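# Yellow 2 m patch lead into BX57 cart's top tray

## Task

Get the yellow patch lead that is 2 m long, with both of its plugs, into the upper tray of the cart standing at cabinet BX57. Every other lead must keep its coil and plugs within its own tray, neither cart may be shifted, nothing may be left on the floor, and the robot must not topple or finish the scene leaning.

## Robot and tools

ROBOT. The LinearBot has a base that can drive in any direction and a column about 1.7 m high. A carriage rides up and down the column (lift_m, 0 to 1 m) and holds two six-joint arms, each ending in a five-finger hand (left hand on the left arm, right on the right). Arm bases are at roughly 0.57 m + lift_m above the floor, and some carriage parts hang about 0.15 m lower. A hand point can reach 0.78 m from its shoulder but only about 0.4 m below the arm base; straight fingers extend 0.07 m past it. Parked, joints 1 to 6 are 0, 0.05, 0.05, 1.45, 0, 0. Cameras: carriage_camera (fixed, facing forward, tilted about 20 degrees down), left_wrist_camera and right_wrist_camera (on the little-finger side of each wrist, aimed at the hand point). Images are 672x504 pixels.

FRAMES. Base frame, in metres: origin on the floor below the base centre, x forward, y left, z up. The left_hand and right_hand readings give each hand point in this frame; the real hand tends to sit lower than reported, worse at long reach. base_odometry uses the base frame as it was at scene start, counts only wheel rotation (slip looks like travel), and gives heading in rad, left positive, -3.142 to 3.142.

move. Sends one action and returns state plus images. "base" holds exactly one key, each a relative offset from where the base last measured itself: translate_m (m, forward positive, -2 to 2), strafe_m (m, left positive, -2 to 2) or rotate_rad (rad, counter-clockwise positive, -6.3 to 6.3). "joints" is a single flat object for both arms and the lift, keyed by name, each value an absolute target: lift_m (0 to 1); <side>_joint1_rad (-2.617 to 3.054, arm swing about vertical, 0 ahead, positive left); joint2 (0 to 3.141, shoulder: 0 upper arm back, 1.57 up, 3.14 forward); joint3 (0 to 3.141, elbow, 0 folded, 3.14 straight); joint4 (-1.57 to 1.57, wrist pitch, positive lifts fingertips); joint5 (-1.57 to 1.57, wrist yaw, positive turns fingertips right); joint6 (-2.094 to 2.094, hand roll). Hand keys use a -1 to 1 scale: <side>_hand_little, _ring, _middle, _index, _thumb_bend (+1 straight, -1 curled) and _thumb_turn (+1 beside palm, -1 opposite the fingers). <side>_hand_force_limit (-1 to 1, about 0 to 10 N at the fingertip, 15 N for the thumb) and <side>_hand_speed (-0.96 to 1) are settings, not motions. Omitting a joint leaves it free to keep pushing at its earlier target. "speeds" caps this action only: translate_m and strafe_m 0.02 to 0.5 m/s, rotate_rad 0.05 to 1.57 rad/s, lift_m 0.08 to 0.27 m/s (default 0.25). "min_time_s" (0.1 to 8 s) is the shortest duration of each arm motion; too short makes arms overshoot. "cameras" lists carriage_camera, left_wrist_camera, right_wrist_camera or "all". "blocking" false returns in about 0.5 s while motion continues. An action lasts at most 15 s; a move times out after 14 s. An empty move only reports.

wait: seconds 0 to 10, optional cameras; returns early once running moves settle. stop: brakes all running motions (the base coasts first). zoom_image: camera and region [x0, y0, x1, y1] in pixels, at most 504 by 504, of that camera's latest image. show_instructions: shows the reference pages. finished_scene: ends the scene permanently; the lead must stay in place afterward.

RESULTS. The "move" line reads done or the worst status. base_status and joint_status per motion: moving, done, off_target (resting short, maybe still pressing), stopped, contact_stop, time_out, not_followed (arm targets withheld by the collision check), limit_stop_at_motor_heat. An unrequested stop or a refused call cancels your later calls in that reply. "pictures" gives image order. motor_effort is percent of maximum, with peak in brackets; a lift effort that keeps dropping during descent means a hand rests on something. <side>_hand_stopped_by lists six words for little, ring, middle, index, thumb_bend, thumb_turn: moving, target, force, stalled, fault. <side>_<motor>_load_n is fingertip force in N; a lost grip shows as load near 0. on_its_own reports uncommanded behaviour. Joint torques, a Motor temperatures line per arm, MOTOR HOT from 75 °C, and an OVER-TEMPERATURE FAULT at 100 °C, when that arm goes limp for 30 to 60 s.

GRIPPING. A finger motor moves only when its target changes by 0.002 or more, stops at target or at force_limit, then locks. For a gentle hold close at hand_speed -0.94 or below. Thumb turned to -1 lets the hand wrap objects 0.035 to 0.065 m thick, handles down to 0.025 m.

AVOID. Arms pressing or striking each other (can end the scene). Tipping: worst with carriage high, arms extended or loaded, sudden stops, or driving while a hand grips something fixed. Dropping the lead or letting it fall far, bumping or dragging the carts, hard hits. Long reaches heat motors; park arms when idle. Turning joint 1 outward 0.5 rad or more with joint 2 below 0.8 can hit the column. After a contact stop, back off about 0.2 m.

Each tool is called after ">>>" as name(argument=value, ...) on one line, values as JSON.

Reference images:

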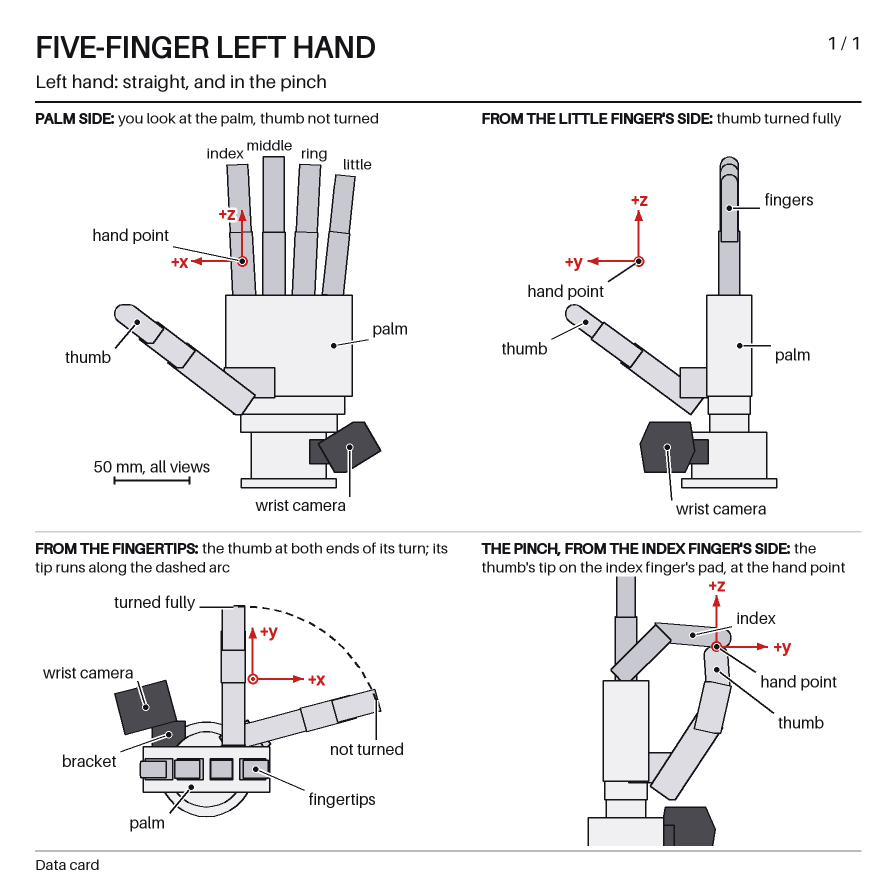

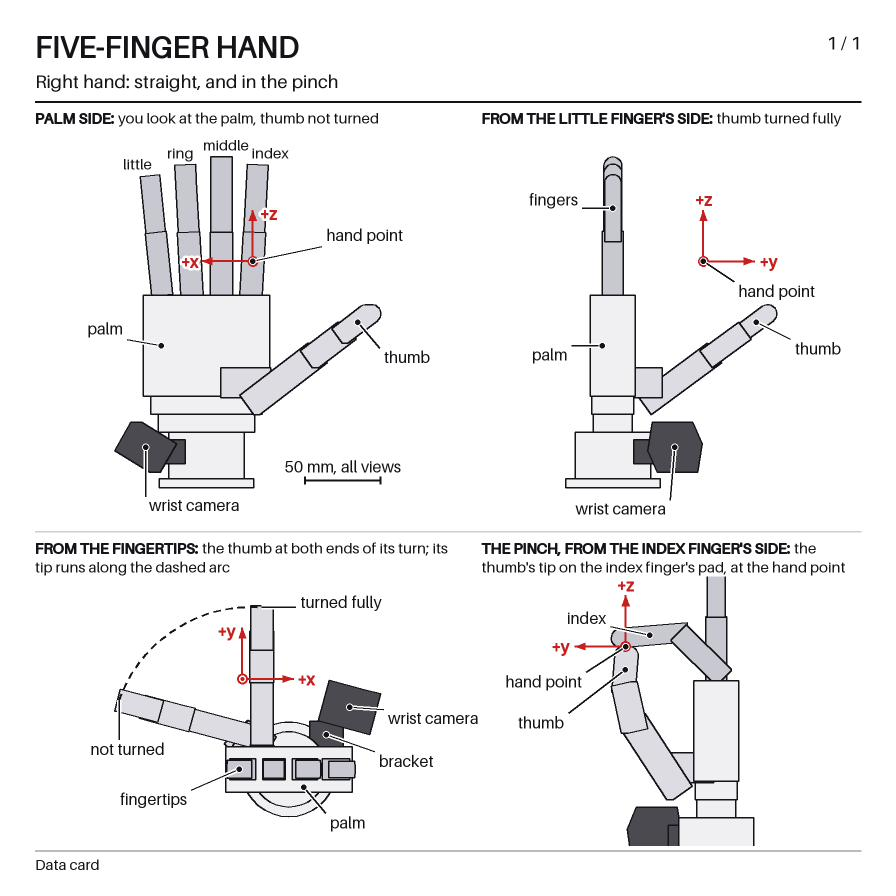

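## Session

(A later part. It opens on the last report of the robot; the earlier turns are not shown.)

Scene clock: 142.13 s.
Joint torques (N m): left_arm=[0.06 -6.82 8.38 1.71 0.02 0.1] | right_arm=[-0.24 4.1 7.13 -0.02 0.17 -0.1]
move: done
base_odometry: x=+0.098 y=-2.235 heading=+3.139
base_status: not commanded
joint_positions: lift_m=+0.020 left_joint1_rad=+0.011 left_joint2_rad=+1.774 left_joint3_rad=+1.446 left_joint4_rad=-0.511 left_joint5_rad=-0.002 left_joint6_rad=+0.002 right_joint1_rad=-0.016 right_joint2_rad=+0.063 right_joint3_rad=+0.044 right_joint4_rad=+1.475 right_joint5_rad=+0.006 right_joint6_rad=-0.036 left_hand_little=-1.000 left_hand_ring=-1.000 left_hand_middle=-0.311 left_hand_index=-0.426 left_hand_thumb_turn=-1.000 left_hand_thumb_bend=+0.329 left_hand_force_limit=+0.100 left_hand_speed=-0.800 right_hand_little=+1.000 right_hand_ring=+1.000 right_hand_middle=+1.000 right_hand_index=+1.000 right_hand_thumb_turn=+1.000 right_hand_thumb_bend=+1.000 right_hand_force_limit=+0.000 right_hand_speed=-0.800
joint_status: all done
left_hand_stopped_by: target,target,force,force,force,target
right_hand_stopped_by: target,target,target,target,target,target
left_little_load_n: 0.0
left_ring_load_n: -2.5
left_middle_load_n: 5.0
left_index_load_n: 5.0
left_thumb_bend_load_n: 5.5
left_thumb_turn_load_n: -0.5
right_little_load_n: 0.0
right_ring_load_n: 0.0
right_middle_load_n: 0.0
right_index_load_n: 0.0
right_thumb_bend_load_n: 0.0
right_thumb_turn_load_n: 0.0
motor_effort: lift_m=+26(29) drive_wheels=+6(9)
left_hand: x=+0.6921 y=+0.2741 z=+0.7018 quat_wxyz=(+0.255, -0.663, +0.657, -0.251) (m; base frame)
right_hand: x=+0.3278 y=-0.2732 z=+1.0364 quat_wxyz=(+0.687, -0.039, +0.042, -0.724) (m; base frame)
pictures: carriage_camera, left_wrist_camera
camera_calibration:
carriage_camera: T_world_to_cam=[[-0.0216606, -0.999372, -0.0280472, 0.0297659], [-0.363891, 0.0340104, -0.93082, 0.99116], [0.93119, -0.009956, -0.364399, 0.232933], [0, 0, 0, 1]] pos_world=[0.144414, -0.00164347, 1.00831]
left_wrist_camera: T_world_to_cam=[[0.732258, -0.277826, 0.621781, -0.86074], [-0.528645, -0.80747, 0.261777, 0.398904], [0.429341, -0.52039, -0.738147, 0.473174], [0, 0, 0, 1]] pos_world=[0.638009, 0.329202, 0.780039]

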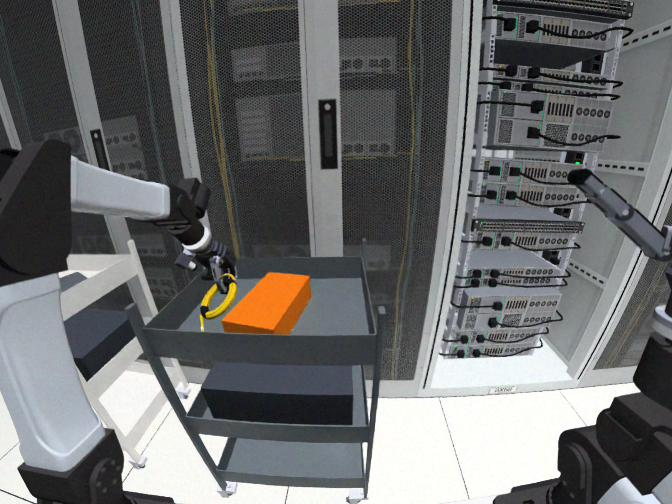

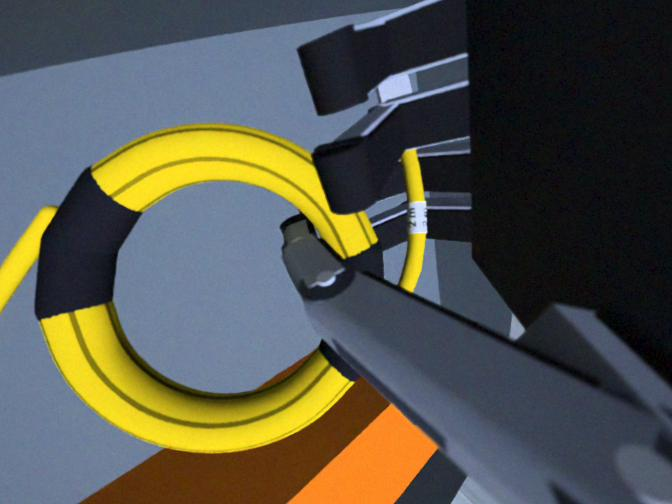

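>>> move(joints={"left_hand_speed": -0.5, "left_hand_thumb_bend": 0.9, "left_hand_middle": 0.8, "left_hand_index": 0.8}, cameras=["left_wrist_camera"])

>>> move(joints={"lift_m": 0.06}, speeds={"lift_m": 0.08}, cameras=["carriage_camera", "left_wrist_camera"])

>>> zoom_image(camera="carriage_camera", region=[150, 200, 300, 350])

Scene clock: 143.60 s.
Joint torques (N m): left_arm=[-0.01 -6.94 8.39 1.72 0.02 0.1] | right_arm=[-0.25 3.92 7.12 -0.02 0.17 -0.1]
move: done
base_odometry: x=+0.098 y=-2.235 heading=+3.139
base_status: not commanded
joint_positions: lift_m=+0.020 left_joint1_rad=+0.011 left_joint2_rad=+1.774 left_joint3_rad=+1.446 left_joint4_rad=-0.511 left_joint5_rad=-0.002 left_joint6_rad=+0.002 right_joint1_rad=-0.016 right_joint2_rad=+0.063 right_joint3_rad=+0.044 right_joint4_rad=+1.475 right_joint5_rad=+0.006 right_joint6_rad=-0.036 left_hand_little=-1.000 left_hand_ring=-1.000 left_hand_middle=+0.800 left_hand_index=+0.800 left_hand_thumb_turn=-1.000 left_hand_thumb_bend=+0.900 left_hand_force_limit=+0.100 left_hand_speed=-0.500 right_hand_little=+1.000 right_hand_ring=+1.000 right_hand_middle=+1.000 right_hand_index=+1.000 right_hand_thumb_turn=+1.000 right_hand_thumb_bend=+1.000 right_hand_force_limit=+0.000 right_hand_speed=-0.800
joint_status: all done
left_hand_stopped_by: target,target,target,target,target,target
right_hand_stopped_by: target,target,target,target,target,target
left_little_load_n: 0.0
left_ring_load_n: 0.0
left_middle_load_n: 0.0
left_index_load_n: 0.0
left_thumb_bend_load_n: 0.5
left_thumb_turn_load_n: 0.0
right_little_load_n: 0.0
right_ring_load_n: 0.0
right_middle_load_n: 0.0
right_index_load_n: 0.0
right_thumb_bend_load_n: 0.0
right_thumb_turn_load_n: 0.0
motor_effort: lift_m=+26(26) drive_wheels=+7(10)
left_hand: x=+0.6922 y=+0.2741 z=+0.7019 quat_wxyz=(+0.256, -0.663, +0.657, -0.251) (m; base frame)
right_hand: x=+0.3278 y=-0.2732 z=+1.0364 quat_wxyz=(+0.687, -0.039, +0.042, -0.724) (m; base frame)
pictures: left_wrist_camera
camera_calibration:
left_wrist_camera: T_world_to_cam=[[0.732004, -0.277812, 0.622086, -0.860822], [-0.528748, -0.807468, 0.261574, 0.399128], [0.429646, -0.5204, -0.737962, 0.472837], [0, 0, 0, 1]] pos_world=[0.638011, 0.329202, 0.78004]

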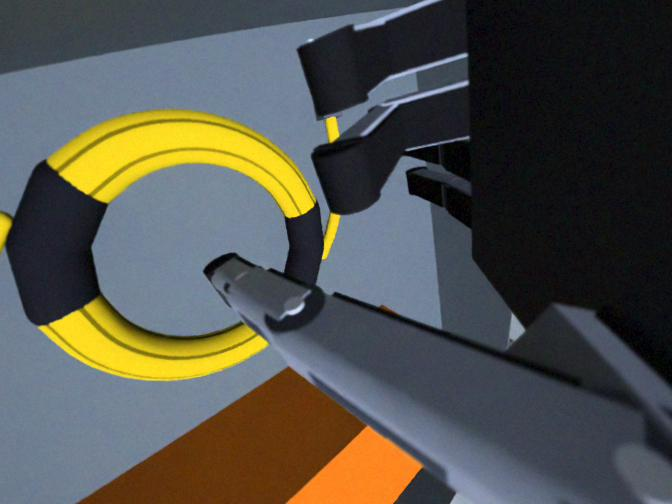

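Scene clock: 144.47 s.
Joint torques (N m): left_arm=[-0.02 -7.05 8.09 1.7 0.02 0.1] | right_arm=[-0.24 3.9 7.1 -0.02 0.17 -0.1]
move: done
base_odometry: x=+0.098 y=-2.235 heading=+3.139
base_status: not commanded
joint_positions: lift_m=+0.060 left_joint1_rad=+0.011 left_joint2_rad=+1.775 left_joint3_rad=+1.449 left_joint4_rad=-0.509 left_joint5_rad=-0.002 left_joint6_rad=+0.002 right_joint1_rad=-0.016 right_joint2_rad=+0.063 right_joint3_rad=+0.044 right_joint4_rad=+1.475 right_joint5_rad=+0.006 right_joint6_rad=-0.036 left_hand_little=-1.000 left_hand_ring=-1.000 left_hand_middle=+0.800 left_hand_index=+0.800 left_hand_thumb_turn=-1.000 left_hand_thumb_bend=+0.900 left_hand_force_limit=+0.100 left_hand_speed=-0.500 right_hand_little=+1.000 right_hand_ring=+1.000 right_hand_middle=+1.000 right_hand_index=+1.000 right_hand_thumb_turn=+1.000 right_hand_thumb_bend=+1.000 right_hand_force_limit=+0.000 right_hand_speed=-0.800
joint_status: all done
left_hand_stopped_by: target,target,target,target,target,target
right_hand_stopped_by: target,target,target,target,target,target
left_little_load_n: 0.0
left_ring_load_n: 0.0
left_middle_load_n: 0.0
left_index_load_n: 0.0
left_thumb_bend_load_n: 0.0
left_thumb_turn_load_n: 0.0
right_little_load_n: 0.0
right_ring_load_n: 0.0
right_middle_load_n: 0.0
right_index_load_n: 0.0
right_thumb_bend_load_n: 0.0
right_thumb_turn_load_n: 0.0
motor_effort: lift_m=+32(39) drive_wheels=+9(9)
left_hand: x=+0.6934 y=+0.2741 z=+0.7422 quat_wxyz=(+0.257, -0.663, +0.657, -0.252) (m; base frame)
right_hand: x=+0.3278 y=-0.2732 z=+1.0759 quat_wxyz=(+0.687, -0.039, +0.042, -0.724) (m; base frame)
pictures: carriage_camera, left_wrist_camera
camera_calibration:
carriage_camera: T_world_to_cam=[[-0.0216606, -0.999372, -0.0280472, 0.0308737], [-0.363891, 0.0340104, -0.93082, 1.02793], [0.93119, -0.009956, -0.364399, 0.247327], [0, 0, 0, 1]] pos_world=[0.144414, -0.00164347, 1.04781]
left_wrist_camera: T_world_to_cam=[[0.72961, -0.277822, 0.624888, -0.887269], [-0.52974, -0.807483, 0.259513, 0.391427], [0.432488, -0.520371, -0.736321, 0.49894], [0, 0, 0, 1]] pos_world=[0.638929, 0.329202, 0.820243]

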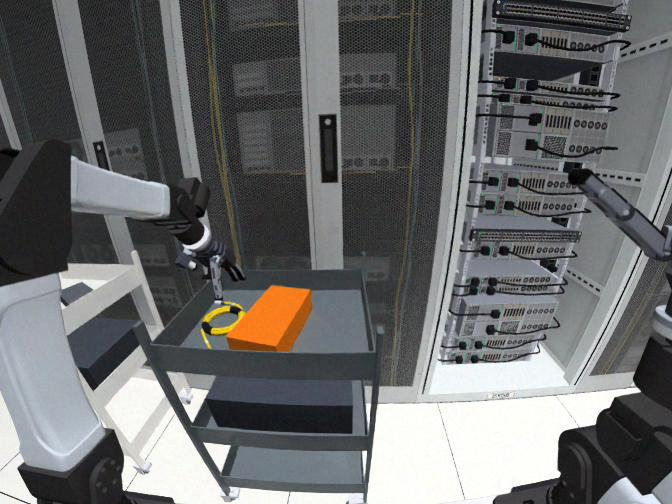

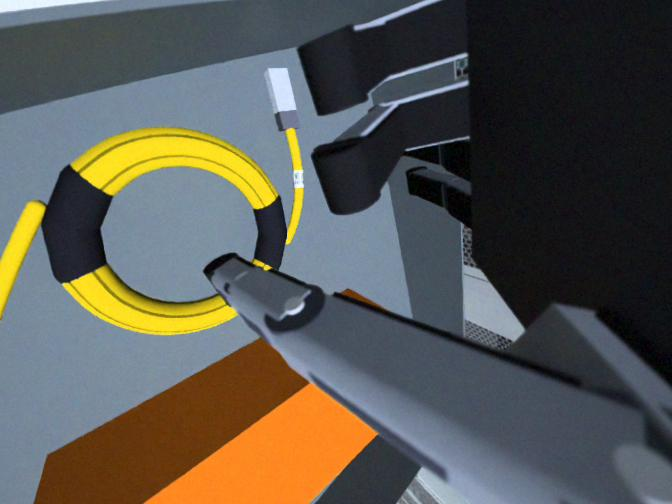

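Scaled by 3.360 from the camera's 672x504 image, which has a finer 960x720 frame.

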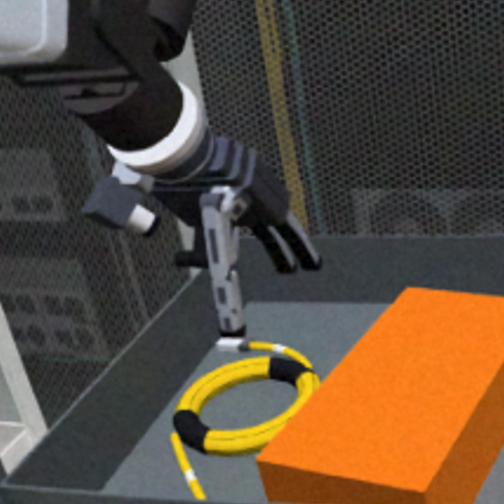

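Lead released, lying in the tray. Raise the hand clear and check from above.

>>> move(joints={"lift_m": 0.35}, speeds={"lift_m": 0.2}, cameras=["carriage_camera", "left_wrist_camera"])

>>> zoom_image(camera="carriage_camera", region=[180, 320, 380, 480])

>>> zoom_image(camera="left_wrist_camera", region=[60, 60, 400, 400])

Scene clock: 146.50 s.
Joint torques (N m): left_arm=[-0.02 -7.09 7.99 1.67 0.02 0.1] | right_arm=[-0.21 3.9 7.13 -0.02 0.16 -0.1]
move: done
base_odometry: x=+0.098 y=-2.235 heading=+3.139
base_status: not commanded
joint_positions: lift_m=+0.350 left_joint1_rad=+0.011 left_joint2_rad=+1.776 left_joint3_rad=+1.451 left_joint4_rad=-0.506 left_joint5_rad=-0.002 left_joint6_rad=+0.002 right_joint1_rad=-0.016 right_joint2_rad=+0.063 right_joint3_rad=+0.044 right_joint4_rad=+1.475 right_joint5_rad=+0.006 right_joint6_rad=-0.036 left_hand_little=-1.000 left_hand_ring=-1.000 left_hand_middle=+0.800 left_hand_index=+0.800 left_hand_thumb_turn=-1.000 left_hand_thumb_bend=+0.900 left_hand_force_limit=+0.100 left_hand_speed=-0.500 right_hand_little=+1.000 right_hand_ring=+1.000 right_hand_middle=+1.000 right_hand_index=+1.000 right_hand_thumb_turn=+1.000 right_hand_thumb_bend=+1.000 right_hand_force_limit=+0.000 right_hand_speed=-0.800
joint_status: all done
left_hand_stopped_by: target,target,target,target,target,target
right_hand_stopped_by: target,target,target,target,target,target
left_little_load_n: 0.0
left_ring_load_n: 0.0
left_middle_load_n: 0.0
left_index_load_n: 0.0
left_thumb_bend_load_n: 0.0
left_thumb_turn_load_n: 0.0
right_little_load_n: 0.0
right_ring_load_n: 0.0
right_middle_load_n: 0.0
right_index_load_n: 0.0
right_thumb_bend_load_n: 0.0
right_thumb_turn_load_n: 0.0
motor_effort: lift_m=+32(41) drive_wheels=+4(10)
left_hand: x=+0.6947 y=+0.2741 z=+1.0329 quat_wxyz=(+0.258, -0.662, +0.656, -0.253) (m; base frame)
right_hand: x=+0.3278 y=-0.2732 z=+1.3660 quat_wxyz=(+0.687, -0.039, +0.042, -0.724) (m; base frame)
pictures: carriage_camera, left_wrist_camera
camera_calibration:
carriage_camera: T_world_to_cam=[[-0.0216606, -0.999372, -0.0280472, 0.0390074], [-0.363891, 0.0340104, -0.93082, 1.29787], [0.93119, -0.009956, -0.364399, 0.353003], [0, 0, 0, 1]] pos_world=[0.144414, -0.00164347, 1.33781]
left_wrist_camera: T_world_to_cam=[[0.727215, -0.277866, 0.627653, -1.07098], [-0.53073, -0.807499, 0.257431, 0.319635], [0.435298, -0.520322, -0.734697, 0.708764], [0, 0, 0, 1]] pos_world=[0.639948, 0.329302, 1.11065]

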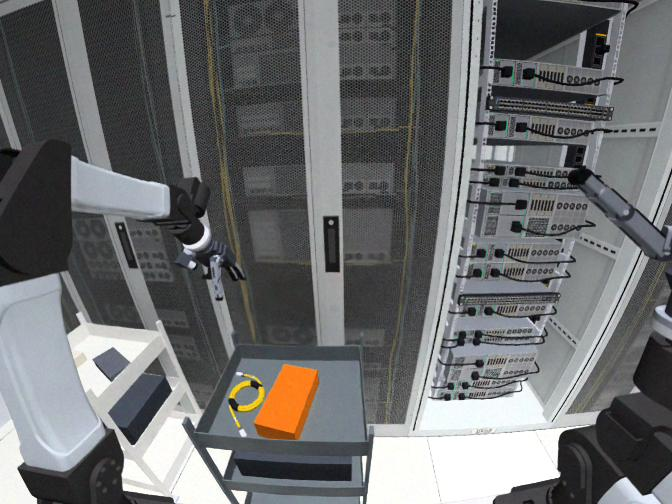

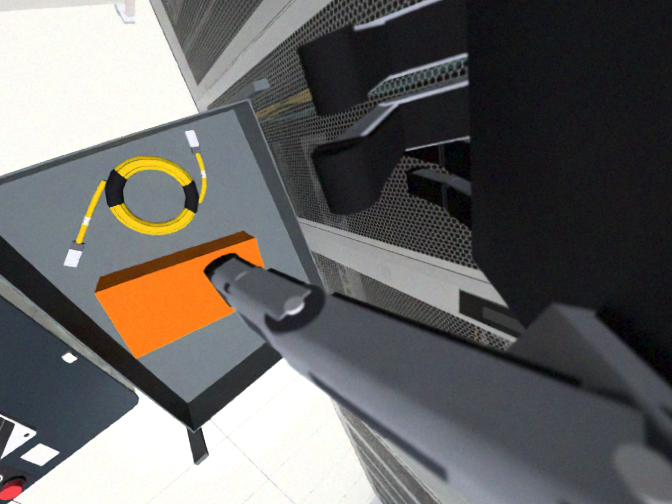

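Scaled by 2.520 from the camera's 672x504 image, which has a finer 960x720 frame.

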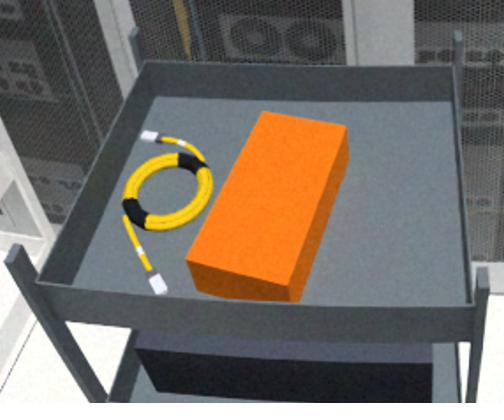

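Scaled by 1.482 from the camera's 672x504 image, which has a finer 960x720 frame.

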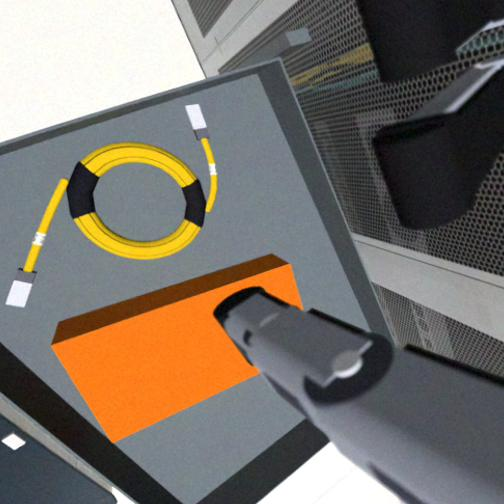

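>>> zoom_image(camera="carriage_camera", region=[465, 420, 505, 445])

Scaled by 12.600 from the camera's 672x504 image, which has a finer 960x720 frame.

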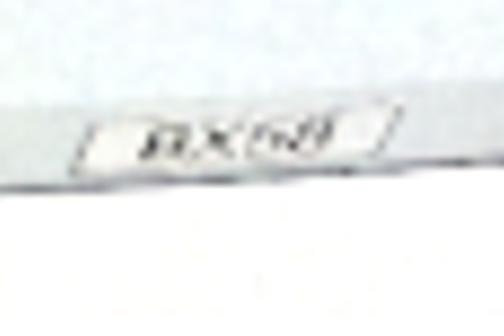

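>>> finished_scene()

The scene is finished: the task was done.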